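## Task

Read the lot numbers on the shelf edges under the cardboard boxes and find the lowest one in the storeroom. Place that box on the desk so that no part of it sticks out past the desk's edge. Every other cardboard box must stay on its own shelf, and the desk must stay roughly where it is. The robot must not fall over or finish tilted, or the task fails.

## Robot and tools

ROBOT. TidyBot++: a mobile base 0.54 m long, 0.50 m wide and 0.38 m tall on four powered casters. It carries one seven-joint arm ending in a right hand with three fingers (index, middle, ring) and a thumb. The shoulder sits 0.12 m ahead of the base centre, 0.68 m up. Segment lengths are 0.42 m (upper arm), 0.31 m (forearm) and 0.30 m (wrist to hand point). The arm starts folded with the hand pointing down, sticking out up to 0.17 m in front of the base. A hand pointing down reaches at most about 0.95 m high, and only near the base.

FRAMES. Base frame: origin on the floor below the base centre, x forward, y left, z up, in metres. hand_pose and target use this frame. Odometry frame: the base frame as it stood when the scene began. base_odometry reports the base in it, with heading in rad (left positive, -3.142 to 3.142). Wheel slip counts as travel, so it drifts. base_tilt is in degrees, positive when leaning forward or right.

CAMERAS. base_camera and wrist_camera. The wrist camera is on a mast on the palm side, aimed at the index knuckle. With arm joints 0, -1.2, 3.142, -2.03, 0, 0.075, 2.463 rad it looks level and forward, and joint_6_rad tilts it.

move. One action per call. These arguments can be combined, and their motions start together:
- base: a dict of offsets from where the base is now, along its current axes. translate_m is forward + in metres (-2 to 2). strafe_m is left + in metres (-2 to 2). rotate_rad is counter-clockwise + in radians (-6.3 to 6.3).
- joints: a dict of absolute goals, keyed by joint name. joint_1_rad to joint_7_rad are in radians. joint_2_rad is limited to ±2.249, joint_4_rad to ±2.579 and joint_6_rad to ±2.099. The others are continuous and take the shorter way round. Note that joint_1_rad positive turns the arm clockwise seen from above, the opposite of rotate_rad. The sixteen hand hinge keys (hand_index_mcp ... hand_thumb_ipl) take a value from -1 to 1, scaled linearly between each hinge's two end stops. Toward -1 curls fingers toward the palm and swings the thumb in front of it. Straight is roughly mcp +0.75, pip +0.58, dip +0.70 and abd 0. hand_current_limit (-1 to 1) maps to 0-550 mA; it starts at +0.4. hand_speed (-0.96 to 1) starts at -0.6. Keys you leave out keep their goals.
- target: one list of seven numbers [x, y, z, qw, qx, qy, qz]. This is an absolute hand pose in the base frame, metres plus a quaternion. With target, joints may hold only hand keys.
- speeds: caps for base motions. translate_m and strafe_m take 0.05-0.5 m/s; give only one when you move along both. rotate_rad takes 0.1-1.57 rad/s.
- min_time_s: the shortest duration for arm motions, 0.1-8 s.
- cameras: a list of "base_camera", "wrist_camera" or "all".
- blocking: false returns in about 0.5 s while motion goes on.
A call with no action returns the state, images and the scene number.

wait: seconds from 0 to 10, plus cameras. stop: brakes everything you commanded. zoom_image: camera and region [x0, y0, x1, y1] in pixels, at most 504 by 504. Use it to read lot labels. finished_scene: the current scene number. It cannot be undone.

RESULT LINES. "move" says done or the worst status. base_status, joint_status and hand_status can read done, moving, off_target, not_followed, contact_stop, time_out, torque_fault or limit_stop_at_motor_heat. hand_target is the pose the commanded joint angles would give. motor_effort is in % of maximum, with the peak in brackets. hand_state gives one word per hand motor: moving, goal, blocked or overload. The <motor>_current_ma lines give each motor's current, positive toward -1. "pictures" lists the image order. Other flags include on_its_own, ARM HIT, MOTOR HOT, OVER-TEMPERATURE FAULT, "joint command not followed" and "pose unreachable". An uncommanded stop, a refused call or a torque fault cancels the rest of that reply's calls.

HAND GEOMETRY. In hand-point axes, +z runs along the straight fingers, +x crosses the palm away from the thumb, and +y points out of the palm. The palm face is at y = -0.062 m. The fingertips reach 0.12 m beyond the hand point. A fixed mast sits on the palm side near the wrist and can collide with things. After a target, to fix the position, add (wanted - hand_pose) to your last x, y, z. To hold a loaded hand still, resend hand_target rather than hand_pose.

PRACTICE. Find the item with zoom_image. Drive close. Open the hand, put the fingers around the item, and close the relevant keys a little past its surface at a moderate current limit. Lift, back off slowly, then drive to the desk. Lower the item until hand_pose stops dropping, open the hand, and withdraw. The arm sags under load, so correct for it.

AVOID. Do not drive while the arm is caught on a shelf or desk, or reach far out from the folded posture over nearby furniture; either can tip the robot. Keep the hand's horizontal pushes gentle. Do not drop the item, release it while it is moving, or slam into anything. Keep motor currents below 495 mA for long, and do not run hand_current_limit at +1. Watch for motors overheating from stretched or loaded holds. Targets set low and close in front of the base can drive the arm into the base.

Each tool is called by a JSON object that holds its "name" and its "arguments", one argument or row to a line.

## Session

{"name": "move", "arguments": {

}}

Scene clock: 0.00 s.
base_odometry: x=+0.000 y=+0.000 heading=+0.000
base_tilt: forward=+0.4 right=-0.1
base_status: not commanded
joint_positions: joint_1_rad=+0.013 joint_2_rad=-0.374 joint_3_rad=+3.157 joint_4_rad=-2.547 joint_5_rad=+0.032 joint_6_rad=-0.856 joint_7_rad=+3.146 hand_index_mcp=+0.753 hand_index_abd=+0.000 hand_index_pip=+0.577 hand_index_dip=+0.696 hand_middle_mcp=+0.753 hand_middle_abd=+0.000 hand_middle_pip=+0.577 hand_middle_dip=+0.696 hand_ring_mcp=+0.753 hand_ring_abd=+0.000 hand_ring_pip=+0.577 hand_ring_dip=+0.696 hand_thumb_cmc=+0.715 hand_thumb_axl=+0.677 hand_thumb_mcp=+0.223 hand_thumb_ipl=+0.168 hand_current_limit=+0.400 hand_speed=-0.600
joint_status: not commanded
hand_state: goal,goal,goal,goal,goal,goal,goal,goal,goal,goal,goal,goal,goal,goal,goal,goal
index_mcp_current_ma: 0
index_abd_current_ma: 0
index_pip_current_ma: 0
index_dip_current_ma: 0
middle_mcp_current_ma: 0
middle_abd_current_ma: 0
middle_pip_current_ma: 0
middle_dip_current_ma: 0
ring_mcp_current_ma: 0
ring_abd_current_ma: 0
ring_pip_current_ma: 0
ring_dip_current_ma: 0
thumb_cmc_current_ma: 1
thumb_axl_current_ma: 0
thumb_mcp_current_ma: -3
thumb_ipl_current_ma: 0
hand_goal_index_mcp: 0.754
hand_goal_index_abd: 0.000
hand_goal_index_pip: 0.576
hand_goal_index_dip: 0.696
hand_goal_middle_mcp: 0.754
hand_goal_middle_abd: 0.000
hand_goal_middle_pip: 0.576
hand_goal_middle_dip: 0.696
hand_goal_ring_mcp: 0.754
hand_goal_ring_abd: 0.000
hand_goal_ring_pip: 0.576
hand_goal_ring_dip: 0.696
hand_goal_thumb_cmc: 0.714
hand_goal_thumb_axl: 0.678
hand_goal_thumb_mcp: 0.226
hand_goal_thumb_ipl: 0.168
motor_effort: joint_1_rad=-1 joint_2_rad=-1 joint_3_rad=+0 joint_4_rad=+11 joint_5_rad=+0 joint_6_rad=+1 joint_7_rad=+0
hand_pose: x=+0.3427 y=-0.0322 z=+0.6060 quat_wxyz=(-0.047, -0.707, -0.705, -0.032) (m; base frame)
hand_target: x=+0.3428 y=-0.0322 z=+0.6061 quat_wxyz=(-0.047, -0.707, -0.705, -0.032) (m; base frame)
hand_status: not commanded
pictures: base_camera, wrist_camera
Images, in order (width x height): base_camera 644x364, wrist_camera 504x504.

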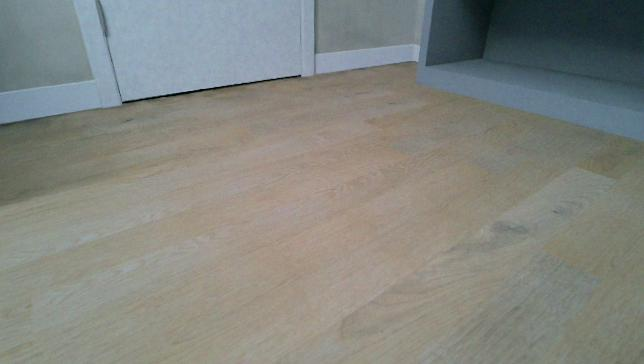

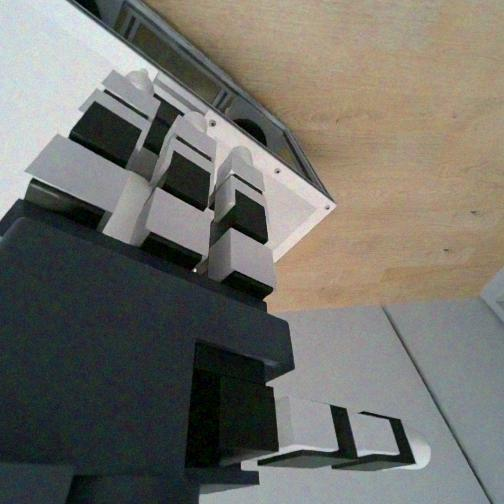

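{"name": "move", "arguments": {
  "joints": {"joint_1_rad": 0, "joint_2_rad": -0.8, "joint_3_rad": 3.142, "joint_4_rad": -2.4, "joint_5_rad": 0, "joint_6_rad": 0.8, "joint_7_rad": 2.4, "hand_index_mcp": 1, "hand_index_pip": 1, "hand_index_dip": 1, "hand_middle_mcp": 1, "hand_middle_pip": 1, "hand_middle_dip": 1, "hand_ring_mcp": 1, "hand_ring_pip": 1, "hand_ring_dip": 1, "hand_thumb_cmc": 0.95},
  "cameras": ["wrist_camera"]
}}

{"name": "move", "arguments": {
  "joints": {"joint_1_rad": 0.8},
  "cameras": ["wrist_camera"]
}}

{"name": "move", "arguments": {
  "joints": {"joint_1_rad": 1.6},
  "cameras": ["wrist_camera"]
}}

{"name": "move", "arguments": {
  "joints": {"joint_1_rad": 2.4},
  "cameras": ["wrist_camera"]
}}

{"name": "move", "arguments": {
  "joints": {"joint_1_rad": 3.2},
  "cameras": ["wrist_camera"]
}}

{"name": "move", "arguments": {
  "joints": {"joint_1_rad": 4.0},
  "cameras": ["wrist_camera"]
}}

{"name": "move", "arguments": {
  "joints": {"joint_1_rad": 4.8},
  "cameras": ["wrist_camera"]
}}

{"name": "move", "arguments": {
  "joints": {"joint_1_rad": 5.6},
  "cameras": ["wrist_camera"]
}}

Scene clock: 37.57 s.
move: done
base_odometry: x=+0.000 y=+0.000 heading=+0.000
base_tilt: forward=+0.4 right=-0.1
base_status: not commanded
joint_positions: joint_1_rad=+0.013 joint_2_rad=-0.790 joint_3_rad=+3.157 joint_4_rad=-2.424 joint_5_rad=+0.032 joint_6_rad=+0.734 joint_7_rad=+2.472 hand_index_mcp=+1.000 hand_index_abd=+0.000 hand_index_pip=+1.000 hand_index_dip=+0.997 hand_middle_mcp=+1.000 hand_middle_abd=+0.000 hand_middle_pip=+0.999 hand_middle_dip=+0.998 hand_ring_mcp=+1.000 hand_ring_abd=+0.000 hand_ring_pip=+1.000 hand_ring_dip=+0.998 hand_thumb_cmc=+0.954 hand_thumb_axl=+0.677 hand_thumb_mcp=+0.226 hand_thumb_ipl=+0.168 hand_current_limit=+0.400 hand_speed=-0.600
joint_status: all done
hand_state: goal,goal,goal,goal,goal,goal,goal,goal,goal,goal,goal,goal,goal,goal,goal,goal
index_mcp_current_ma: 0
index_abd_current_ma: 0
index_pip_current_ma: 0
index_dip_current_ma: -2
middle_mcp_current_ma: 0
middle_abd_current_ma: 0
middle_pip_current_ma: 0
middle_dip_current_ma: -1
ring_mcp_current_ma: 0
ring_abd_current_ma: 0
ring_pip_current_ma: 0
ring_dip_current_ma: -1
thumb_cmc_current_ma: 3
thumb_axl_current_ma: 0
thumb_mcp_current_ma: 0
thumb_ipl_current_ma: 0
hand_goal_index_mcp: 1.000
hand_goal_index_abd: 0.000
hand_goal_index_pip: 1.000
hand_goal_index_dip: 1.000
hand_goal_middle_mcp: 1.000
hand_goal_middle_abd: 0.000
hand_goal_middle_pip: 1.000
hand_goal_middle_dip: 1.000
hand_goal_ring_mcp: 1.000
hand_goal_ring_abd: 0.000
hand_goal_ring_pip: 1.000
hand_goal_ring_dip: 1.000
hand_goal_thumb_cmc: 0.950
hand_goal_thumb_axl: 0.678
hand_goal_thumb_mcp: 0.226
hand_goal_thumb_ipl: 0.168
motor_effort: joint_1_rad=-1(2) joint_2_rad=+5(7) joint_3_rad=+0(1) joint_4_rad=+17(18) joint_5_rad=+0(1) joint_6_rad=+6(9) joint_7_rad=+0(1)
hand_pose: x=+0.3359 y=-0.0721 z=+1.1881 quat_wxyz=(-0.405, -0.390, -0.194, -0.804) (m; base frame)
hand_target: x=+0.3146 y=-0.0730 z=+1.2097 quat_wxyz=(-0.371, -0.357, -0.157, -0.843) (m; base frame)
hand_status: not commanded
pictures: wrist_camera
Images, in order (width x height): wrist_camera 504x504.

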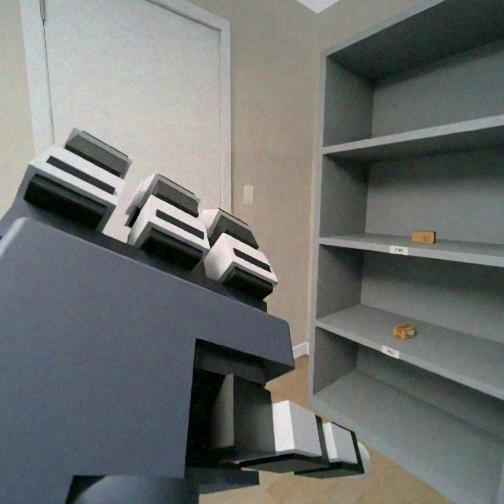

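Scene clock: 39.63 s.
move: done
base_odometry: x=+0.000 y=+0.000 heading=+0.000
base_tilt: forward=+0.4 right=-0.1
base_status: not commanded
joint_positions: joint_1_rad=+0.786 joint_2_rad=-0.790 joint_3_rad=+3.157 joint_4_rad=-2.424 joint_5_rad=+0.032 joint_6_rad=+0.735 joint_7_rad=+2.471 hand_index_mcp=+1.000 hand_index_abd=+0.000 hand_index_pip=+1.000 hand_index_dip=+0.997 hand_middle_mcp=+1.000 hand_middle_abd=+0.000 hand_middle_pip=+0.999 hand_middle_dip=+0.998 hand_ring_mcp=+1.000 hand_ring_abd=+0.000 hand_ring_pip=+1.000 hand_ring_dip=+0.998 hand_thumb_cmc=+0.954 hand_thumb_axl=+0.677 hand_thumb_mcp=+0.227 hand_thumb_ipl=+0.168 hand_current_limit=+0.400 hand_speed=-0.600
joint_status: all done
hand_state: goal,goal,goal,goal,goal,goal,goal,goal,goal,goal,goal,goal,goal,goal,goal,goal
index_mcp_current_ma: 0
index_abd_current_ma: 0
index_pip_current_ma: 0
index_dip_current_ma: -2
middle_mcp_current_ma: 0
middle_abd_current_ma: 0
middle_pip_current_ma: 0
middle_dip_current_ma: -1
ring_mcp_current_ma: 0
ring_abd_current_ma: 0
ring_pip_current_ma: 0
ring_dip_current_ma: -1
thumb_cmc_current_ma: 3
thumb_axl_current_ma: 0
thumb_mcp_current_ma: 0
thumb_ipl_current_ma: 0
hand_goal_index_mcp: 1.000
hand_goal_index_abd: 0.000
hand_goal_index_pip: 1.000
hand_goal_index_dip: 1.000
hand_goal_middle_mcp: 1.000
hand_goal_middle_abd: 0.000
hand_goal_middle_pip: 1.000
hand_goal_middle_dip: 1.000
hand_goal_ring_mcp: 1.000
hand_goal_ring_abd: 0.000
hand_goal_ring_pip: 1.000
hand_goal_ring_dip: 1.000
hand_goal_thumb_cmc: 0.950
hand_goal_thumb_axl: 0.678
hand_goal_thumb_mcp: 0.226
hand_goal_thumb_ipl: 0.168
motor_effort: joint_1_rad=-1(2) joint_2_rad=+5(5) joint_3_rad=+0(1) joint_4_rad=+16(18) joint_5_rad=+0(1) joint_6_rad=+7(7) joint_7_rad=+0(0)
hand_pose: x=+0.2236 y=-0.2028 z=+1.1884 quat_wxyz=(-0.678, -0.433, -0.033, -0.593) (m; base frame)
hand_target: x=+0.2029 y=-0.1912 z=+1.2097 quat_wxyz=(-0.670, -0.389, -0.005, -0.632) (m; base frame)
hand_status: not commanded
pictures: wrist_camera
Images, in order (width x height): wrist_camera 504x504.

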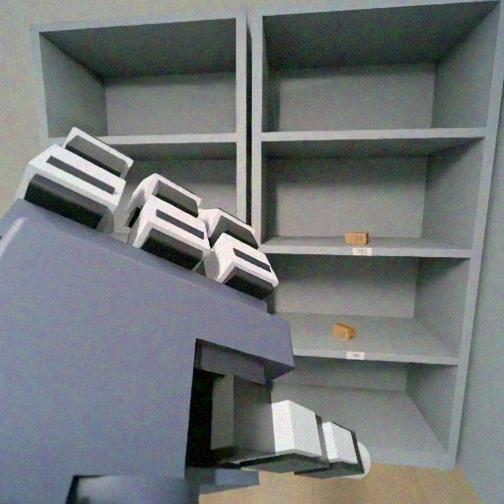

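Scene clock: 41.70 s.
move: done
base_odometry: x=+0.000 y=+0.000 heading=+0.000
base_tilt: forward=+0.5 right=-0.1
base_status: not commanded
joint_positions: joint_1_rad=+1.586 joint_2_rad=-0.790 joint_3_rad=+3.157 joint_4_rad=-2.424 joint_5_rad=+0.032 joint_6_rad=+0.736 joint_7_rad=+2.471 hand_index_mcp=+1.000 hand_index_abd=+0.000 hand_index_pip=+1.000 hand_index_dip=+0.997 hand_middle_mcp=+1.000 hand_middle_abd=+0.000 hand_middle_pip=+0.999 hand_middle_dip=+0.998 hand_ring_mcp=+1.000 hand_ring_abd=+0.000 hand_ring_pip=+1.000 hand_ring_dip=+0.998 hand_thumb_cmc=+0.954 hand_thumb_axl=+0.677 hand_thumb_mcp=+0.227 hand_thumb_ipl=+0.168 hand_current_limit=+0.400 hand_speed=-0.600
joint_status: all done
hand_state: goal,goal,goal,goal,goal,goal,goal,goal,goal,goal,goal,goal,goal,goal,goal,goal
index_mcp_current_ma: 0
index_abd_current_ma: 0
index_pip_current_ma: 0
index_dip_current_ma: -2
middle_mcp_current_ma: 0
middle_abd_current_ma: 0
middle_pip_current_ma: 0
middle_dip_current_ma: -1
ring_mcp_current_ma: 0
ring_abd_current_ma: 0
ring_pip_current_ma: 0
ring_dip_current_ma: -1
thumb_cmc_current_ma: 3
thumb_axl_current_ma: 0
thumb_mcp_current_ma: 0
thumb_ipl_current_ma: 0
hand_goal_index_mcp: 1.000
hand_goal_index_abd: 0.000
hand_goal_index_pip: 1.000
hand_goal_index_dip: 1.000
hand_goal_middle_mcp: 1.000
hand_goal_middle_abd: 0.000
hand_goal_middle_pip: 1.000
hand_goal_middle_dip: 1.000
hand_goal_ring_mcp: 1.000
hand_goal_ring_abd: 0.000
hand_goal_ring_pip: 1.000
hand_goal_ring_dip: 1.000
hand_goal_thumb_cmc: 0.950
hand_goal_thumb_axl: 0.678
hand_goal_thumb_mcp: 0.226
hand_goal_thumb_ipl: 0.168
motor_effort: joint_1_rad=-1(2) joint_2_rad=+5(5) joint_3_rad=+1(1) joint_4_rad=+17(18) joint_5_rad=+0(1) joint_6_rad=+7(7) joint_7_rad=+0(0)
hand_pose: x=+0.0464 y=-0.2163 z=+1.1885 quat_wxyz=(-0.856, -0.412, +0.139, -0.282) (m; base frame)
hand_target: x=+0.0403 y=-0.1934 z=+1.2097 quat_wxyz=(-0.863, -0.361, +0.147, -0.321) (m; base frame)
hand_status: not commanded
pictures: wrist_camera
Images, in order (width x height): wrist_camera 504x504.

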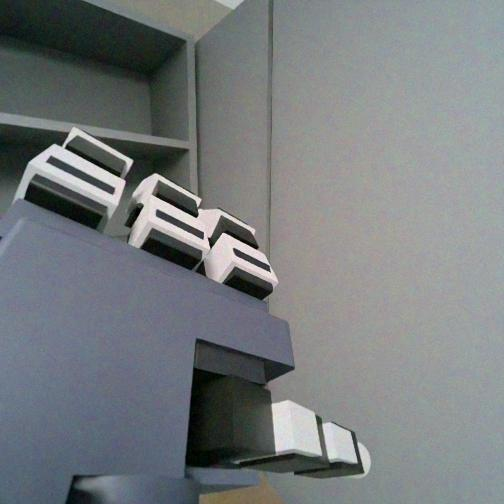

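Scene clock: 43.77 s.
move: done
base_odometry: x=+0.000 y=+0.000 heading=+0.000
base_tilt: forward=+0.4 right=-0.1
base_status: not commanded
joint_positions: joint_1_rad=+2.386 joint_2_rad=-0.790 joint_3_rad=+3.157 joint_4_rad=-2.424 joint_5_rad=+0.032 joint_6_rad=+0.736 joint_7_rad=+2.471 hand_index_mcp=+1.000 hand_index_abd=+0.000 hand_index_pip=+1.000 hand_index_dip=+0.997 hand_middle_mcp=+1.000 hand_middle_abd=+0.000 hand_middle_pip=+0.999 hand_middle_dip=+0.998 hand_ring_mcp=+1.000 hand_ring_abd=+0.000 hand_ring_pip=+1.000 hand_ring_dip=+0.998 hand_thumb_cmc=+0.954 hand_thumb_axl=+0.677 hand_thumb_mcp=+0.227 hand_thumb_ipl=+0.168 hand_current_limit=+0.400 hand_speed=-0.600
joint_status: all done
hand_state: goal,goal,goal,goal,goal,goal,goal,goal,goal,goal,goal,goal,goal,goal,goal,goal
index_mcp_current_ma: 0
index_abd_current_ma: 0
index_pip_current_ma: 0
index_dip_current_ma: -2
middle_mcp_current_ma: 0
middle_abd_current_ma: 0
middle_pip_current_ma: 0
middle_dip_current_ma: -1
ring_mcp_current_ma: 0
ring_abd_current_ma: 0
ring_pip_current_ma: 0
ring_dip_current_ma: -1
thumb_cmc_current_ma: 3
thumb_axl_current_ma: 0
thumb_mcp_current_ma: 0
thumb_ipl_current_ma: 0
hand_goal_index_mcp: 1.000
hand_goal_index_abd: 0.000
hand_goal_index_pip: 1.000
hand_goal_index_dip: 1.000
hand_goal_middle_mcp: 1.000
hand_goal_middle_abd: 0.000
hand_goal_middle_pip: 1.000
hand_goal_middle_dip: 1.000
hand_goal_ring_mcp: 1.000
hand_goal_ring_abd: 0.000
hand_goal_ring_pip: 1.000
hand_goal_ring_dip: 1.000
hand_goal_thumb_cmc: 0.950
hand_goal_thumb_axl: 0.678
hand_goal_thumb_mcp: 0.226
hand_goal_thumb_ipl: 0.168
motor_effort: joint_1_rad=+0(2) joint_2_rad=+5(5) joint_3_rad=+1(1) joint_4_rad=+18(18) joint_5_rad=+0(0) joint_6_rad=+6(7) joint_7_rad=+0(0)
hand_pose: x=-0.0867 y=-0.0987 z=+1.1885 quat_wxyz=(-0.898, -0.325, +0.288, +0.074) (m; base frame)
hand_target: x=-0.0746 y=-0.0783 z=+1.2097 quat_wxyz=(-0.920, -0.275, +0.275, +0.040) (m; base frame)
hand_status: not commanded
pictures: wrist_camera
Images, in order (width x height): wrist_camera 504x504.

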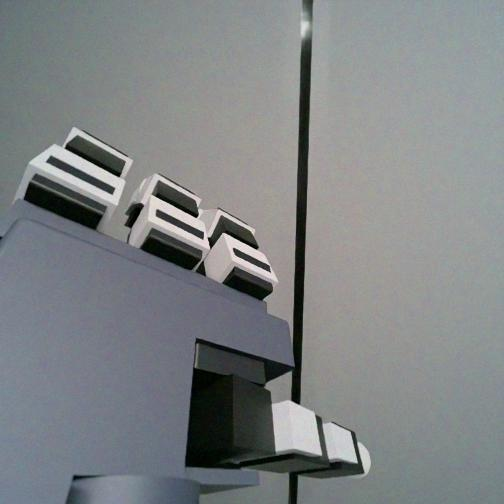

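Scene clock: 45.83 s.
move: done
base_odometry: x=+0.000 y=+0.000 heading=+0.000
base_tilt: forward=+0.4 right=-0.1
base_status: not commanded
joint_positions: joint_1_rad=+3.186 joint_2_rad=-0.790 joint_3_rad=+3.157 joint_4_rad=-2.424 joint_5_rad=+0.032 joint_6_rad=+0.736 joint_7_rad=+2.471 hand_index_mcp=+1.000 hand_index_abd=+0.000 hand_index_pip=+1.000 hand_index_dip=+0.997 hand_middle_mcp=+1.000 hand_middle_abd=+0.000 hand_middle_pip=+0.999 hand_middle_dip=+0.998 hand_ring_mcp=+1.000 hand_ring_abd=+0.000 hand_ring_pip=+1.000 hand_ring_dip=+0.998 hand_thumb_cmc=+0.954 hand_thumb_axl=+0.677 hand_thumb_mcp=+0.227 hand_thumb_ipl=+0.168 hand_current_limit=+0.400 hand_speed=-0.600
joint_status: all done
hand_state: goal,goal,goal,goal,goal,goal,goal,goal,goal,goal,goal,goal,goal,goal,goal,goal
index_mcp_current_ma: 0
index_abd_current_ma: 0
index_pip_current_ma: 0
index_dip_current_ma: -2
middle_mcp_current_ma: 0
middle_abd_current_ma: 0
middle_pip_current_ma: 0
middle_dip_current_ma: -1
ring_mcp_current_ma: 0
ring_abd_current_ma: 0
ring_pip_current_ma: 0
ring_dip_current_ma: -1
thumb_cmc_current_ma: 3
thumb_axl_current_ma: 0
thumb_mcp_current_ma: 0
thumb_ipl_current_ma: 0
hand_goal_index_mcp: 1.000
hand_goal_index_abd: 0.000
hand_goal_index_pip: 1.000
hand_goal_index_dip: 1.000
hand_goal_middle_mcp: 1.000
hand_goal_middle_abd: 0.000
hand_goal_middle_pip: 1.000
hand_goal_middle_dip: 1.000
hand_goal_ring_mcp: 1.000
hand_goal_ring_abd: 0.000
hand_goal_ring_pip: 1.000
hand_goal_ring_dip: 1.000
hand_goal_thumb_cmc: 0.950
hand_goal_thumb_axl: 0.678
hand_goal_thumb_mcp: 0.226
hand_goal_thumb_ipl: 0.168
motor_effort: joint_1_rad=-1(2) joint_2_rad=+5(5) joint_3_rad=+0(1) joint_4_rad=+16(18) joint_5_rad=+0(1) joint_6_rad=+7(7) joint_7_rad=+0(0)
hand_pose: x=-0.0951 y=+0.0788 z=+1.1885 quat_wxyz=(-0.798, -0.187, +0.392, +0.417) (m; base frame)
hand_target: x=-0.0720 y=+0.0843 z=+1.2097 quat_wxyz=(-0.832, -0.146, +0.361, +0.396) (m; base frame)
hand_status: not commanded
pictures: wrist_camera
Images, in order (width x height): wrist_camera 504x504.

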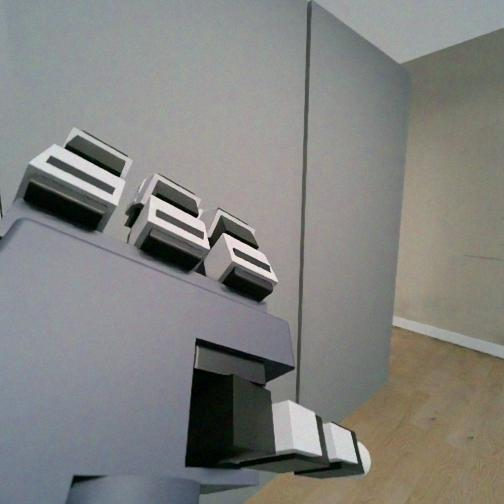

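Scene clock: 47.90 s.
move: done
base_odometry: x=+0.000 y=+0.000 heading=+0.000
base_tilt: forward=+0.5 right=-0.1
base_status: not commanded
joint_positions: joint_1_rad=+3.986 joint_2_rad=-0.790 joint_3_rad=+3.157 joint_4_rad=-2.424 joint_5_rad=+0.032 joint_6_rad=+0.736 joint_7_rad=+2.471 hand_index_mcp=+1.000 hand_index_abd=+0.000 hand_index_pip=+1.000 hand_index_dip=+0.997 hand_middle_mcp=+1.000 hand_middle_abd=+0.000 hand_middle_pip=+1.000 hand_middle_dip=+0.998 hand_ring_mcp=+1.000 hand_ring_abd=+0.000 hand_ring_pip=+1.000 hand_ring_dip=+0.998 hand_thumb_cmc=+0.954 hand_thumb_axl=+0.677 hand_thumb_mcp=+0.227 hand_thumb_ipl=+0.168 hand_current_limit=+0.400 hand_speed=-0.600
joint_status: all done
hand_state: goal,goal,goal,goal,goal,goal,goal,goal,goal,goal,goal,goal,goal,goal,goal,goal
index_mcp_current_ma: 0
index_abd_current_ma: 0
index_pip_current_ma: 0
index_dip_current_ma: -2
middle_mcp_current_ma: 0
middle_abd_current_ma: 0
middle_pip_current_ma: 0
middle_dip_current_ma: -1
ring_mcp_current_ma: 0
ring_abd_current_ma: 0
ring_pip_current_ma: 0
ring_dip_current_ma: -1
thumb_cmc_current_ma: 3
thumb_axl_current_ma: 0
thumb_mcp_current_ma: 0
thumb_ipl_current_ma: 0
hand_goal_index_mcp: 1.000
hand_goal_index_abd: 0.000
hand_goal_index_pip: 1.000
hand_goal_index_dip: 1.000
hand_goal_middle_mcp: 1.000
hand_goal_middle_abd: 0.000
hand_goal_middle_pip: 1.000
hand_goal_middle_dip: 1.000
hand_goal_ring_mcp: 1.000
hand_goal_ring_abd: 0.000
hand_goal_ring_pip: 1.000
hand_goal_ring_dip: 1.000
hand_goal_thumb_cmc: 0.950
hand_goal_thumb_axl: 0.678
hand_goal_thumb_mcp: 0.226
hand_goal_thumb_ipl: 0.168
motor_effort: joint_1_rad=-1(2) joint_2_rad=+5(5) joint_3_rad=+1(1) joint_4_rad=+17(17) joint_5_rad=+0(0) joint_6_rad=+7(7) joint_7_rad=+0(0)
hand_pose: x=+0.0264 y=+0.2085 z=+1.1885 quat_wxyz=(-0.573, -0.020, +0.434, +0.695) (m; base frame)
hand_target: x=+0.0464 y=+0.1958 z=+1.2097 quat_wxyz=(-0.612, +0.006, +0.389, +0.688) (m; base frame)
hand_status: not commanded
pictures: wrist_camera
Images, in order (width x height): wrist_camera 504x504.

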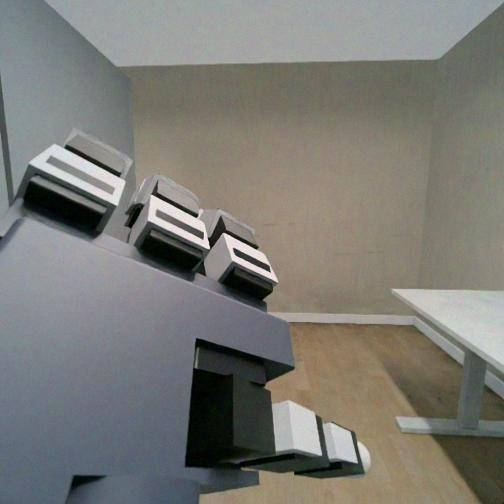

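Scene clock: 49.97 s.
move: done
base_odometry: x=+0.000 y=+0.000 heading=+0.000
base_tilt: forward=+0.4 right=-0.1
base_status: not commanded
joint_positions: joint_1_rad=+4.786 joint_2_rad=-0.790 joint_3_rad=+3.157 joint_4_rad=-2.424 joint_5_rad=+0.032 joint_6_rad=+0.736 joint_7_rad=+2.471 hand_index_mcp=+1.000 hand_index_abd=+0.000 hand_index_pip=+1.000 hand_index_dip=+0.997 hand_middle_mcp=+1.000 hand_middle_abd=+0.000 hand_middle_pip=+1.000 hand_middle_dip=+0.998 hand_ring_mcp=+1.000 hand_ring_abd=+0.000 hand_ring_pip=+1.000 hand_ring_dip=+0.998 hand_thumb_cmc=+0.954 hand_thumb_axl=+0.677 hand_thumb_mcp=+0.227 hand_thumb_ipl=+0.168 hand_current_limit=+0.400 hand_speed=-0.600
joint_status: all done
hand_state: goal,goal,goal,goal,goal,goal,goal,goal,goal,goal,goal,goal,goal,goal,goal,goal
index_mcp_current_ma: 0
index_abd_current_ma: 0
index_pip_current_ma: 0
index_dip_current_ma: -2
middle_mcp_current_ma: 0
middle_abd_current_ma: 0
middle_pip_current_ma: 0
middle_dip_current_ma: -1
ring_mcp_current_ma: 0
ring_abd_current_ma: 0
ring_pip_current_ma: 0
ring_dip_current_ma: -1
thumb_cmc_current_ma: 3
thumb_axl_current_ma: 0
thumb_mcp_current_ma: 0
thumb_ipl_current_ma: 0
hand_goal_index_mcp: 1.000
hand_goal_index_abd: 0.000
hand_goal_index_pip: 1.000
hand_goal_index_dip: 1.000
hand_goal_middle_mcp: 1.000
hand_goal_middle_abd: 0.000
hand_goal_middle_pip: 1.000
hand_goal_middle_dip: 1.000
hand_goal_ring_mcp: 1.000
hand_goal_ring_abd: 0.000
hand_goal_ring_pip: 1.000
hand_goal_ring_dip: 1.000
hand_goal_thumb_cmc: 0.950
hand_goal_thumb_axl: 0.678
hand_goal_thumb_mcp: 0.226
hand_goal_thumb_ipl: 0.168
motor_effort: joint_1_rad=-1(2) joint_2_rad=+5(5) joint_3_rad=+0(1) joint_4_rad=+16(17) joint_5_rad=+0(1) joint_6_rad=+7(7) joint_7_rad=+0(0)
hand_pose: x=+0.2041 y=+0.2117 z=+1.1885 quat_wxyz=(-0.257, +0.151, +0.407, +0.863) (m; base frame)
hand_target: x=+0.2089 y=+0.1885 z=+1.2097 quat_wxyz=(-0.296, +0.157, +0.356, +0.872) (m; base frame)
hand_status: not commanded
pictures: wrist_camera
Images, in order (width x height): wrist_camera 504x504.

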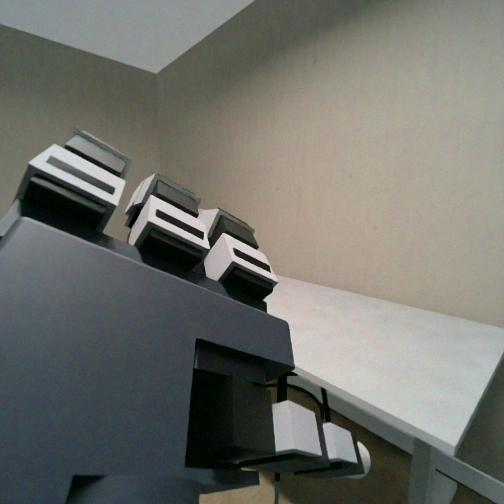

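Scene clock: 52.03 s.
move: done
base_odometry: x=+0.000 y=+0.000 heading=+0.000
base_tilt: forward=+0.4 right=-0.1
base_status: not commanded
joint_positions: joint_1_rad=+5.586 joint_2_rad=-0.790 joint_3_rad=+3.157 joint_4_rad=-2.424 joint_5_rad=+0.032 joint_6_rad=+0.736 joint_7_rad=+2.471 hand_index_mcp=+1.000 hand_index_abd=+0.000 hand_index_pip=+1.000 hand_index_dip=+0.997 hand_middle_mcp=+1.000 hand_middle_abd=+0.000 hand_middle_pip=+1.000 hand_middle_dip=+0.998 hand_ring_mcp=+1.000 hand_ring_abd=+0.000 hand_ring_pip=+1.000 hand_ring_dip=+0.998 hand_thumb_cmc=+0.954 hand_thumb_axl=+0.677 hand_thumb_mcp=+0.227 hand_thumb_ipl=+0.168 hand_current_limit=+0.400 hand_speed=-0.600
joint_status: all done
hand_state: goal,goal,goal,goal,goal,goal,goal,goal,goal,goal,goal,goal,goal,goal,goal,goal
index_mcp_current_ma: 0
index_abd_current_ma: 0
index_pip_current_ma: 0
index_dip_current_ma: -2
middle_mcp_current_ma: 0
middle_abd_current_ma: 0
middle_pip_current_ma: 0
middle_dip_current_ma: -1
ring_mcp_current_ma: 0
ring_abd_current_ma: 0
ring_pip_current_ma: 0
ring_dip_current_ma: -1
thumb_cmc_current_ma: 3
thumb_axl_current_ma: 0
thumb_mcp_current_ma: 0
thumb_ipl_current_ma: 0
hand_goal_index_mcp: 1.000
hand_goal_index_abd: 0.000
hand_goal_index_pip: 1.000
hand_goal_index_dip: 1.000
hand_goal_middle_mcp: 1.000
hand_goal_middle_abd: 0.000
hand_goal_middle_pip: 1.000
hand_goal_middle_dip: 1.000
hand_goal_ring_mcp: 1.000
hand_goal_ring_abd: 0.000
hand_goal_ring_pip: 1.000
hand_goal_ring_dip: 1.000
hand_goal_thumb_cmc: 0.950
hand_goal_thumb_axl: 0.678
hand_goal_thumb_mcp: 0.226
hand_goal_thumb_ipl: 0.168
motor_effort: joint_1_rad=-1(2) joint_2_rad=+5(5) joint_3_rad=+0(1) joint_4_rad=+17(18) joint_5_rad=+0(1) joint_6_rad=+7(7) joint_7_rad=+0(0)
hand_pose: x=+0.3302 y=+0.0865 z=+1.1885 quat_wxyz=(+0.100, +0.297, +0.316, +0.895) (m; base frame)
hand_target: x=+0.3168 y=+0.0669 z=+1.2097 quat_wxyz=(+0.067, +0.283, +0.267, +0.919) (m; base frame)
hand_status: not commanded
pictures: wrist_camera
Images, in order (width x height): wrist_camera 504x504.

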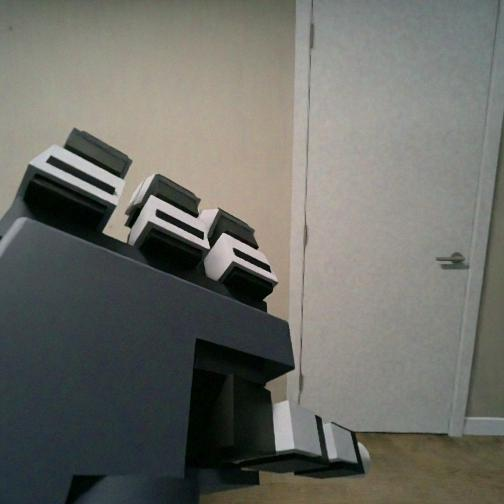

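{"name": "move", "arguments": {
  "joints": {"joint_1_rad": 5.8},
  "base": {"rotate_rad": -0.86},
  "cameras": ["all"]
}}

{"name": "move", "arguments": {
  "joints": {"joint_1_rad": 6.4},
  "cameras": ["wrist_camera"]
}}

Scene clock: 84.40 s.
move: done
base_odometry: x=+0.000 y=+0.000 heading=-0.859
base_tilt: forward=+0.4 right=+0.0
base_status: done
joint_positions: joint_1_rad=+5.789 joint_2_rad=-0.790 joint_3_rad=+3.157 joint_4_rad=-2.424 joint_5_rad=+0.032 joint_6_rad=+0.736 joint_7_rad=+2.471 hand_index_mcp=+1.000 hand_index_abd=+0.000 hand_index_pip=+1.000 hand_index_dip=+0.997 hand_middle_mcp=+1.000 hand_middle_abd=+0.000 hand_middle_pip=+1.000 hand_middle_dip=+0.998 hand_ring_mcp=+1.000 hand_ring_abd=+0.000 hand_ring_pip=+1.000 hand_ring_dip=+0.998 hand_thumb_cmc=+0.954 hand_thumb_axl=+0.677 hand_thumb_mcp=+0.227 hand_thumb_ipl=+0.168 hand_current_limit=+0.400 hand_speed=-0.600
joint_status: all done
hand_state: goal,goal,goal,goal,goal,goal,goal,goal,goal,goal,goal,goal,goal,goal,goal,goal
index_mcp_current_ma: 0
index_abd_current_ma: 0
index_pip_current_ma: 0
index_dip_current_ma: -2
middle_mcp_current_ma: 0
middle_abd_current_ma: 0
middle_pip_current_ma: 0
middle_dip_current_ma: -1
ring_mcp_current_ma: 0
ring_abd_current_ma: 0
ring_pip_current_ma: 0
ring_dip_current_ma: -1
thumb_cmc_current_ma: 3
thumb_axl_current_ma: 0
thumb_mcp_current_ma: 0
thumb_ipl_current_ma: 0
hand_goal_index_mcp: 1.000
hand_goal_index_abd: 0.000
hand_goal_index_pip: 1.000
hand_goal_index_dip: 1.000
hand_goal_middle_mcp: 1.000
hand_goal_middle_abd: 0.000
hand_goal_middle_pip: 1.000
hand_goal_middle_dip: 1.000
hand_goal_ring_mcp: 1.000
hand_goal_ring_abd: 0.000
hand_goal_ring_pip: 1.000
hand_goal_ring_dip: 1.000
hand_goal_thumb_cmc: 0.950
hand_goal_thumb_axl: 0.678
hand_goal_thumb_mcp: 0.226
hand_goal_thumb_ipl: 0.168
motor_effort: joint_1_rad=-1(2) joint_2_rad=+5(5) joint_3_rad=+0(1) joint_4_rad=+17(18) joint_5_rad=+0(1) joint_6_rad=+7(7) joint_7_rad=+0(0)
hand_pose: x=+0.3431 y=+0.0421 z=+1.1886 quat_wxyz=(+0.190, +0.328, +0.284, +0.881) (m; base frame)
hand_target: x=+0.3262 y=+0.0262 z=+1.2097 quat_wxyz=(+0.159, +0.309, +0.237, +0.907) (m; base frame)
hand_status: not commanded
pictures: base_camera, wrist_camera
Images, in order (width x height): base_camera 644x364, wrist_camera 504x504.

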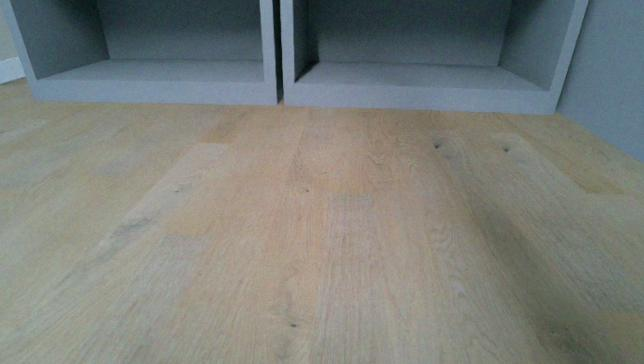

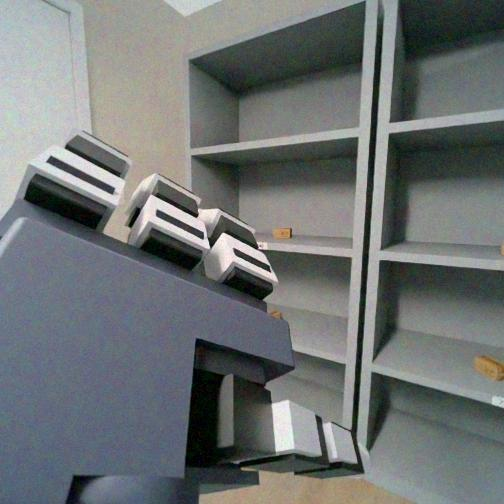

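Scene clock: 86.23 s.
move: done
base_odometry: x=+0.000 y=+0.000 heading=-0.859
base_tilt: forward=+0.4 right=-0.1
base_status: not commanded
joint_positions: joint_1_rad=+6.386 joint_2_rad=-0.790 joint_3_rad=+3.157 joint_4_rad=-2.424 joint_5_rad=+0.032 joint_6_rad=+0.736 joint_7_rad=+2.471 hand_index_mcp=+1.000 hand_index_abd=+0.000 hand_index_pip=+1.000 hand_index_dip=+0.997 hand_middle_mcp=+1.000 hand_middle_abd=+0.000 hand_middle_pip=+1.000 hand_middle_dip=+0.998 hand_ring_mcp=+1.000 hand_ring_abd=+0.000 hand_ring_pip=+1.000 hand_ring_dip=+0.998 hand_thumb_cmc=+0.954 hand_thumb_axl=+0.677 hand_thumb_mcp=+0.227 hand_thumb_ipl=+0.168 hand_current_limit=+0.400 hand_speed=-0.600
joint_status: all done
hand_state: goal,goal,goal,goal,goal,goal,goal,goal,goal,goal,goal,goal,goal,goal,goal,goal
index_mcp_current_ma: 0
index_abd_current_ma: 0
index_pip_current_ma: 0
index_dip_current_ma: -2
middle_mcp_current_ma: 0
middle_abd_current_ma: 0
middle_pip_current_ma: 0
middle_dip_current_ma: -1
ring_mcp_current_ma: 0
ring_abd_current_ma: 0
ring_pip_current_ma: 0
ring_dip_current_ma: -1
thumb_cmc_current_ma: 3
thumb_axl_current_ma: 0
thumb_mcp_current_ma: 0
thumb_ipl_current_ma: 0
hand_goal_index_mcp: 1.000
hand_goal_index_abd: 0.000
hand_goal_index_pip: 1.000
hand_goal_index_dip: 1.000
hand_goal_middle_mcp: 1.000
hand_goal_middle_abd: 0.000
hand_goal_middle_pip: 1.000
hand_goal_middle_dip: 1.000
hand_goal_ring_mcp: 1.000
hand_goal_ring_abd: 0.000
hand_goal_ring_pip: 1.000
hand_goal_ring_dip: 1.000
hand_goal_thumb_cmc: 0.950
hand_goal_thumb_axl: 0.678
hand_goal_thumb_mcp: 0.226
hand_goal_thumb_ipl: 0.168
motor_effort: joint_1_rad=-1(2) joint_2_rad=+5(5) joint_3_rad=+0(1) joint_4_rad=+16(17) joint_5_rad=+0(0) joint_6_rad=+6(7) joint_7_rad=+0(0)
hand_pose: x=+0.3280 y=-0.0912 z=+1.1886 quat_wxyz=(+0.440, +0.397, +0.176, +0.786) (m; base frame)
hand_target: x=+0.3048 y=-0.0953 z=+1.2097 quat_wxyz=(+0.420, +0.365, +0.136, +0.820) (m; base frame)
hand_status: not commanded
pictures: wrist_camera
Images, in order (width x height): wrist_camera 504x504.

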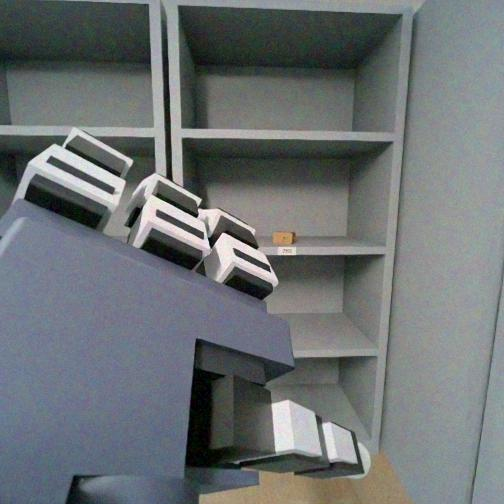

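{"name": "zoom_image", "arguments": {
  "camera": "wrist_camera",
  "region": [265, 225, 315, 275]
}}

{"name": "move", "arguments": {
  "joints": {"joint_1_rad": 6.15, "joint_6_rad": 0.65},
  "cameras": ["wrist_camera"]
}}

Scaled by 10.080 from the camera's 504x504 image, which has a finer 720x720 frame.

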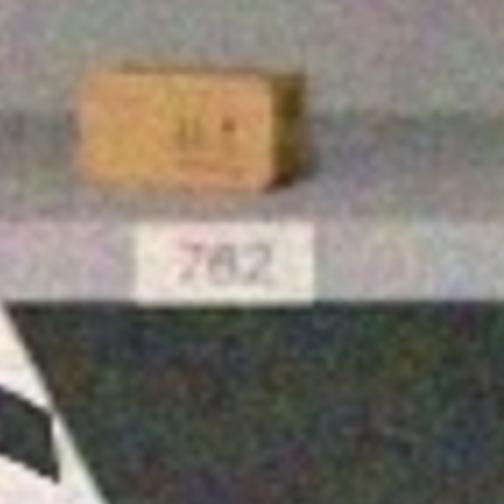

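Scene clock: 94.07 s.
move: done
base_odometry: x=+0.000 y=+0.000 heading=-0.859
base_tilt: forward=+0.4 right=-0.1
base_status: not commanded
joint_positions: joint_1_rad=+6.164 joint_2_rad=-0.790 joint_3_rad=+3.157 joint_4_rad=-2.424 joint_5_rad=+0.032 joint_6_rad=+0.712 joint_7_rad=+2.471 hand_index_mcp=+1.000 hand_index_abd=+0.000 hand_index_pip=+1.000 hand_index_dip=+0.997 hand_middle_mcp=+1.000 hand_middle_abd=+0.000 hand_middle_pip=+1.000 hand_middle_dip=+0.998 hand_ring_mcp=+1.000 hand_ring_abd=+0.000 hand_ring_pip=+1.000 hand_ring_dip=+0.998 hand_thumb_cmc=+0.954 hand_thumb_axl=+0.677 hand_thumb_mcp=+0.227 hand_thumb_ipl=+0.168 hand_current_limit=+0.400 hand_speed=-0.600
joint_status: all done
hand_state: goal,goal,goal,goal,goal,goal,goal,goal,goal,goal,goal,goal,goal,goal,goal,goal
index_mcp_current_ma: 0
index_abd_current_ma: 0
index_pip_current_ma: 0
index_dip_current_ma: -2
middle_mcp_current_ma: 0
middle_abd_current_ma: 0
middle_pip_current_ma: 0
middle_dip_current_ma: -1
ring_mcp_current_ma: 0
ring_abd_current_ma: 0
ring_pip_current_ma: 0
ring_dip_current_ma: -1
thumb_cmc_current_ma: 3
thumb_axl_current_ma: 0
thumb_mcp_current_ma: 0
thumb_ipl_current_ma: 0
hand_goal_index_mcp: 1.000
hand_goal_index_abd: 0.000
hand_goal_index_pip: 1.000
hand_goal_index_dip: 1.000
hand_goal_middle_mcp: 1.000
hand_goal_middle_abd: 0.000
hand_goal_middle_pip: 1.000
hand_goal_middle_dip: 1.000
hand_goal_ring_mcp: 1.000
hand_goal_ring_abd: 0.000
hand_goal_ring_pip: 1.000
hand_goal_ring_dip: 1.000
hand_goal_thumb_cmc: 0.950
hand_goal_thumb_axl: 0.678
hand_goal_thumb_mcp: 0.226
hand_goal_thumb_ipl: 0.168
motor_effort: joint_1_rad=-1(2) joint_2_rad=+5(5) joint_3_rad=+0(1) joint_4_rad=+17(18) joint_5_rad=+0(1) joint_6_rad=+6(7) joint_7_rad=+0(0)
hand_pose: x=+0.3483 y=-0.0423 z=+1.1837 quat_wxyz=(+0.349, +0.384, +0.224, +0.825) (m; base frame)
hand_target: x=+0.3567 y=-0.0418 z=+1.1796 quat_wxyz=(+0.303, +0.405, +0.212, +0.836) (m; base frame)
hand_status: not commanded
pictures: wrist_camera
Images, in order (width x height): wrist_camera 504x504.

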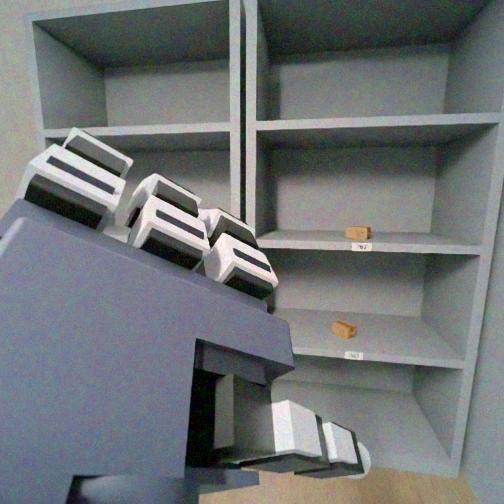

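{"name": "zoom_image", "arguments": {
  "camera": "wrist_camera",
  "region": [335, 335, 375, 375]
}}

{"name": "move", "arguments": {
  "joints": {"joint_1_rad": 5.55, "joint_6_rad": 0.65},
  "cameras": ["wrist_camera"]
}}

Scaled by 12.600 from the camera's 504x504 image, which has a finer 720x720 frame.

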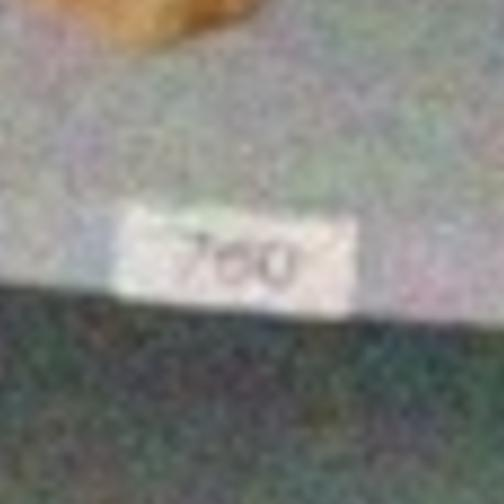

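Scene clock: 100.83 s.
move: done
base_odometry: x=+0.000 y=+0.000 heading=-0.859
base_tilt: forward=+0.4 right=-0.1
base_status: not commanded
joint_positions: joint_1_rad=+5.564 joint_2_rad=-0.790 joint_3_rad=+3.157 joint_4_rad=-2.424 joint_5_rad=+0.032 joint_6_rad=+0.712 joint_7_rad=+2.471 hand_index_mcp=+1.000 hand_index_abd=+0.000 hand_index_pip=+1.000 hand_index_dip=+0.997 hand_middle_mcp=+1.000 hand_middle_abd=+0.000 hand_middle_pip=+1.000 hand_middle_dip=+0.998 hand_ring_mcp=+1.000 hand_ring_abd=+0.000 hand_ring_pip=+1.000 hand_ring_dip=+0.998 hand_thumb_cmc=+0.954 hand_thumb_axl=+0.677 hand_thumb_mcp=+0.227 hand_thumb_ipl=+0.168 hand_current_limit=+0.400 hand_speed=-0.600
joint_status: all done
hand_state: goal,goal,goal,goal,goal,goal,goal,goal,goal,goal,goal,goal,goal,goal,goal,goal
index_mcp_current_ma: 0
index_abd_current_ma: 0
index_pip_current_ma: 0
index_dip_current_ma: -2
middle_mcp_current_ma: 0
middle_abd_current_ma: 0
middle_pip_current_ma: 0
middle_dip_current_ma: -1
ring_mcp_current_ma: 0
ring_abd_current_ma: 0
ring_pip_current_ma: 0
ring_dip_current_ma: -1
thumb_cmc_current_ma: 3
thumb_axl_current_ma: 0
thumb_mcp_current_ma: 0
thumb_ipl_current_ma: 0
hand_goal_index_mcp: 1.000
hand_goal_index_abd: 0.000
hand_goal_index_pip: 1.000
hand_goal_index_dip: 1.000
hand_goal_middle_mcp: 1.000
hand_goal_middle_abd: 0.000
hand_goal_middle_pip: 1.000
hand_goal_middle_dip: 1.000
hand_goal_ring_mcp: 1.000
hand_goal_ring_abd: 0.000
hand_goal_ring_pip: 1.000
hand_goal_ring_dip: 1.000
hand_goal_thumb_cmc: 0.950
hand_goal_thumb_axl: 0.678
hand_goal_thumb_mcp: 0.226
hand_goal_thumb_ipl: 0.168
motor_effort: joint_1_rad=-1(2) joint_2_rad=+5(5) joint_3_rad=+0(1) joint_4_rad=+17(18) joint_5_rad=+0(1) joint_6_rad=+7(8) joint_7_rad=+0(0)
hand_pose: x=+0.3323 y=+0.0944 z=+1.1837 quat_wxyz=(+0.090, +0.301, +0.327, +0.891) (m; base frame)
hand_target: x=+0.3388 y=+0.0997 z=+1.1796 quat_wxyz=(+0.043, +0.325, +0.322, +0.888) (m; base frame)
hand_status: not commanded
pictures: wrist_camera
Images, in order (width x height): wrist_camera 504x504.

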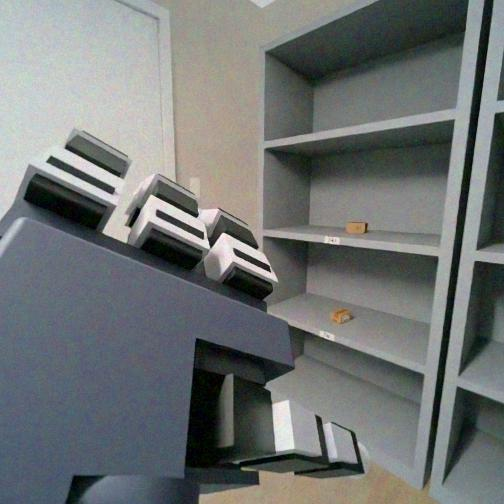

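{"name": "zoom_image", "arguments": {
  "camera": "wrist_camera",
  "region": [312, 220, 352, 260]
}}

{"name": "zoom_image", "arguments": {
  "camera": "wrist_camera",
  "region": [307, 315, 347, 355]
}}

Scaled by 12.600 from the camera's 504x504 image, which has a finer 720x720 frame.

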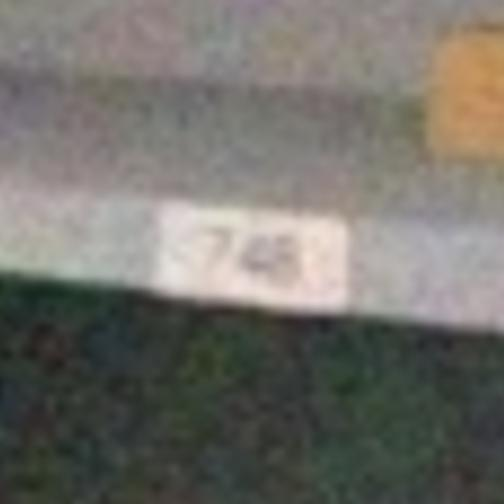

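Scaled by 12.600 from the camera's 504x504 image, which has a finer 720x720 frame.

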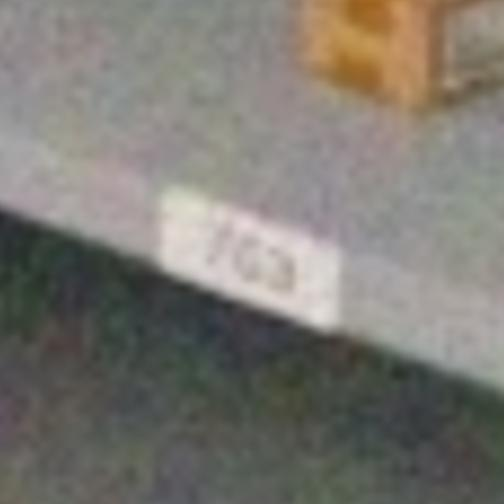

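{"name": "move", "arguments": {
  "base": {"translate_m": 0.45, "strafe_m": 0.5},
  "joints": {"joint_1_rad": 5.8, "joint_6_rad": 0.5},
  "cameras": ["all"]
}}

Scene clock: 123.57 s.
move: done
base_odometry: x=+0.673 y=-0.014 heading=-0.860
base_tilt: forward=+0.4 right=+0.0
base_status: done
joint_positions: joint_1_rad=+5.786 joint_2_rad=-0.793 joint_3_rad=+3.156 joint_4_rad=-2.424 joint_5_rad=+0.032 joint_6_rad=+0.568 joint_7_rad=+2.471 hand_index_mcp=+1.000 hand_index_abd=+0.000 hand_index_pip=+1.000 hand_index_dip=+0.997 hand_middle_mcp=+1.000 hand_middle_abd=+0.000 hand_middle_pip=+1.000 hand_middle_dip=+0.998 hand_ring_mcp=+1.000 hand_ring_abd=+0.000 hand_ring_pip=+1.000 hand_ring_dip=+0.998 hand_thumb_cmc=+0.954 hand_thumb_axl=+0.677 hand_thumb_mcp=+0.227 hand_thumb_ipl=+0.168 hand_current_limit=+0.400 hand_speed=-0.600
joint_status: all done
hand_state: goal,goal,goal,goal,goal,goal,goal,goal,goal,goal,goal,goal,goal,goal,goal,goal
index_mcp_current_ma: 0
index_abd_current_ma: 0
index_pip_current_ma: 0
index_dip_current_ma: -2
middle_mcp_current_ma: 0
middle_abd_current_ma: 0
middle_pip_current_ma: 0
middle_dip_current_ma: -1
ring_mcp_current_ma: 0
ring_abd_current_ma: 0
ring_pip_current_ma: 0
ring_dip_current_ma: -1
thumb_cmc_current_ma: 3
thumb_axl_current_ma: 0
thumb_mcp_current_ma: 0
thumb_ipl_current_ma: 0
hand_goal_index_mcp: 1.000
hand_goal_index_abd: 0.000
hand_goal_index_pip: 1.000
hand_goal_index_dip: 1.000
hand_goal_middle_mcp: 1.000
hand_goal_middle_abd: 0.000
hand_goal_middle_pip: 1.000
hand_goal_middle_dip: 1.000
hand_goal_ring_mcp: 1.000
hand_goal_ring_abd: 0.000
hand_goal_ring_pip: 1.000
hand_goal_ring_dip: 1.000
hand_goal_thumb_cmc: 0.950
hand_goal_thumb_axl: 0.678
hand_goal_thumb_mcp: 0.226
hand_goal_thumb_ipl: 0.168
motor_effort: joint_1_rad=+0(2) joint_2_rad=+5(8) joint_3_rad=+0(1) joint_4_rad=+17(18) joint_5_rad=+0(1) joint_6_rad=+7(9) joint_7_rad=+0(0)
hand_pose: x=+0.3735 y=+0.0580 z=+1.1522 quat_wxyz=(+0.182, +0.384, +0.331, +0.843) (m; base frame)
hand_target: x=+0.3828 y=+0.0559 z=+1.1447 quat_wxyz=(+0.147, +0.414, +0.319, +0.840) (m; base frame)
hand_status: not commanded
pictures: base_camera, wrist_camera
Images, in order (width x height): base_camera 644x364, wrist_camera 504x504.

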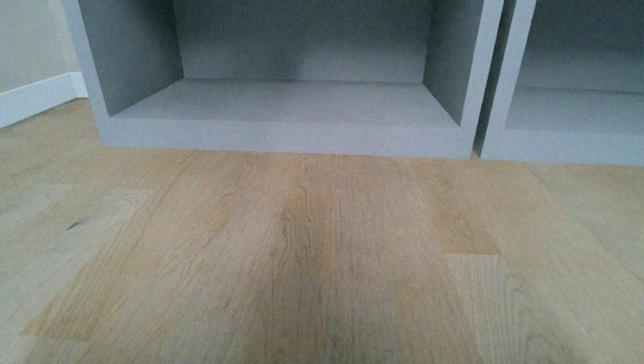

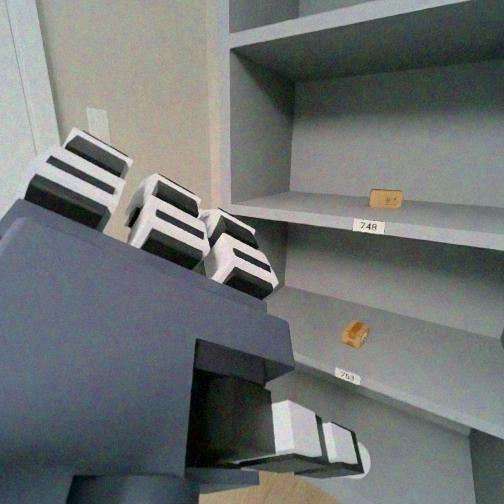

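{"name": "zoom_image", "arguments": {
  "camera": "wrist_camera",
  "region": [348, 206, 388, 246]
}}

{"name": "zoom_image", "arguments": {
  "camera": "wrist_camera",
  "region": [327, 356, 367, 396]
}}

{"name": "move", "arguments": {
  "base": {"strafe_m": -0.35},
  "joints": {"joint_1_rad": 6.6},
  "cameras": ["all"]
}}

Scaled by 12.600 from the camera's 504x504 image, which has a finer 720x720 frame.

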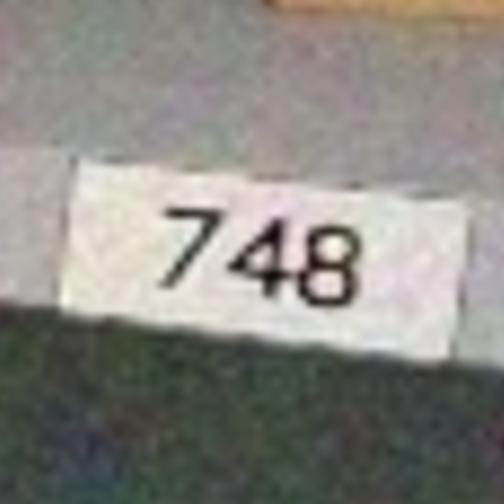

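Scaled by 12.600 from the camera's 504x504 image, which has a finer 720x720 frame.

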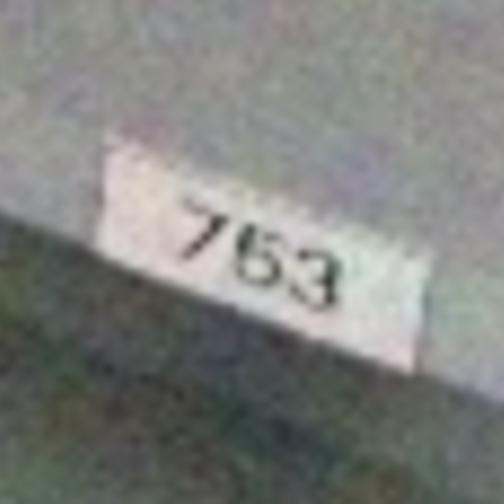

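Scene clock: 132.63 s.
move: done
base_odometry: x=+0.407 y=-0.243 heading=-0.859
base_tilt: forward=+0.4 right=-0.1
base_status: done
joint_positions: joint_1_rad=+6.586 joint_2_rad=-0.793 joint_3_rad=+3.154 joint_4_rad=-2.424 joint_5_rad=+0.031 joint_6_rad=+0.568 joint_7_rad=+2.471 hand_index_mcp=+1.000 hand_index_abd=+0.000 hand_index_pip=+1.000 hand_index_dip=+0.997 hand_middle_mcp=+1.000 hand_middle_abd=+0.000 hand_middle_pip=+1.000 hand_middle_dip=+0.998 hand_ring_mcp=+1.000 hand_ring_abd=+0.000 hand_ring_pip=+1.000 hand_ring_dip=+0.998 hand_thumb_cmc=+0.954 hand_thumb_axl=+0.677 hand_thumb_mcp=+0.227 hand_thumb_ipl=+0.168 hand_current_limit=+0.400 hand_speed=-0.600
joint_status: all done
hand_state: goal,goal,goal,goal,goal,goal,goal,goal,goal,goal,goal,goal,goal,goal,goal,goal
index_mcp_current_ma: 0
index_abd_current_ma: 0
index_pip_current_ma: 0
index_dip_current_ma: -2
middle_mcp_current_ma: 0
middle_abd_current_ma: 0
middle_pip_current_ma: 0
middle_dip_current_ma: -1
ring_mcp_current_ma: 0
ring_abd_current_ma: 0
ring_pip_current_ma: 0
ring_dip_current_ma: -1
thumb_cmc_current_ma: 3
thumb_axl_current_ma: 0
thumb_mcp_current_ma: 0
thumb_ipl_current_ma: 0
hand_goal_index_mcp: 1.000
hand_goal_index_abd: 0.000
hand_goal_index_pip: 1.000
hand_goal_index_dip: 1.000
hand_goal_middle_mcp: 1.000
hand_goal_middle_abd: 0.000
hand_goal_middle_pip: 1.000
hand_goal_middle_dip: 1.000
hand_goal_ring_mcp: 1.000
hand_goal_ring_abd: 0.000
hand_goal_ring_pip: 1.000
hand_goal_ring_dip: 1.000
hand_goal_thumb_cmc: 0.950
hand_goal_thumb_axl: 0.678
hand_goal_thumb_mcp: 0.226
hand_goal_thumb_ipl: 0.168
motor_effort: joint_1_rad=-1(2) joint_2_rad=+5(5) joint_3_rad=+0(2) joint_4_rad=+17(18) joint_5_rad=+0(1) joint_6_rad=+7(8) joint_7_rad=+0(0)
hand_pose: x=+0.3385 y=-0.1411 z=+1.1520 quat_wxyz=(+0.495, +0.482, +0.157, +0.706) (m; base frame)
hand_target: x=+0.3429 y=-0.1502 z=+1.1447 quat_wxyz=(+0.462, +0.506, +0.132, +0.716) (m; base frame)
hand_status: not commanded
pictures: base_camera, wrist_camera
Images, in order (width x height): base_camera 644x364, wrist_camera 504x504.

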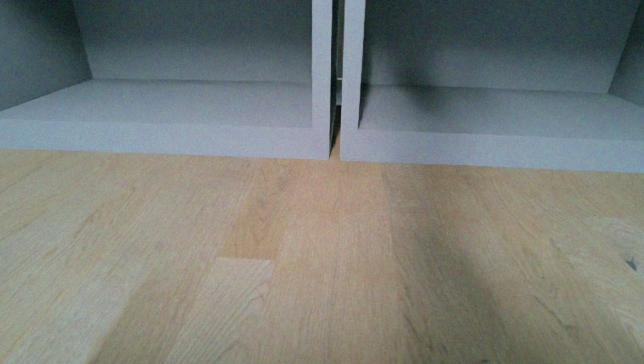

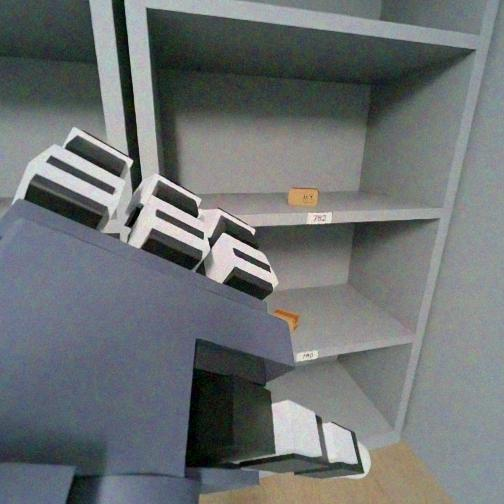

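{"name": "zoom_image", "arguments": {
  "camera": "wrist_camera",
  "region": [287, 336, 327, 376]
}}

{"name": "zoom_image", "arguments": {
  "camera": "wrist_camera",
  "region": [300, 198, 340, 238]
}}

Scaled by 12.600 from the camera's 504x504 image, which has a finer 720x720 frame.

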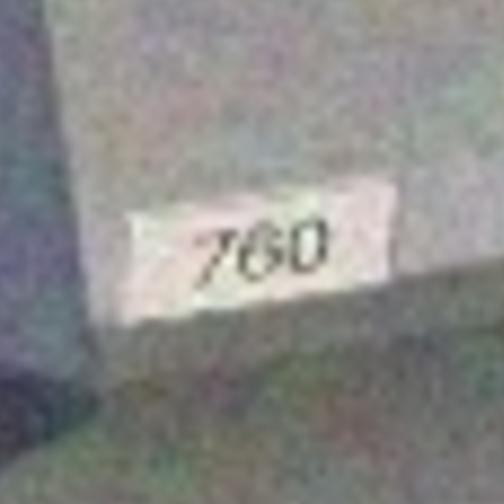

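Scaled by 12.600 from the camera's 504x504 image, which has a finer 720x720 frame.

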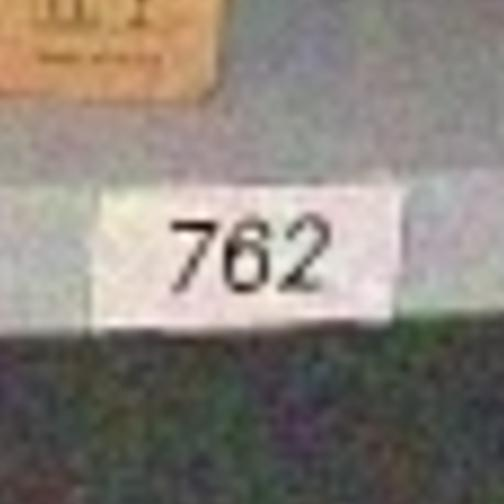

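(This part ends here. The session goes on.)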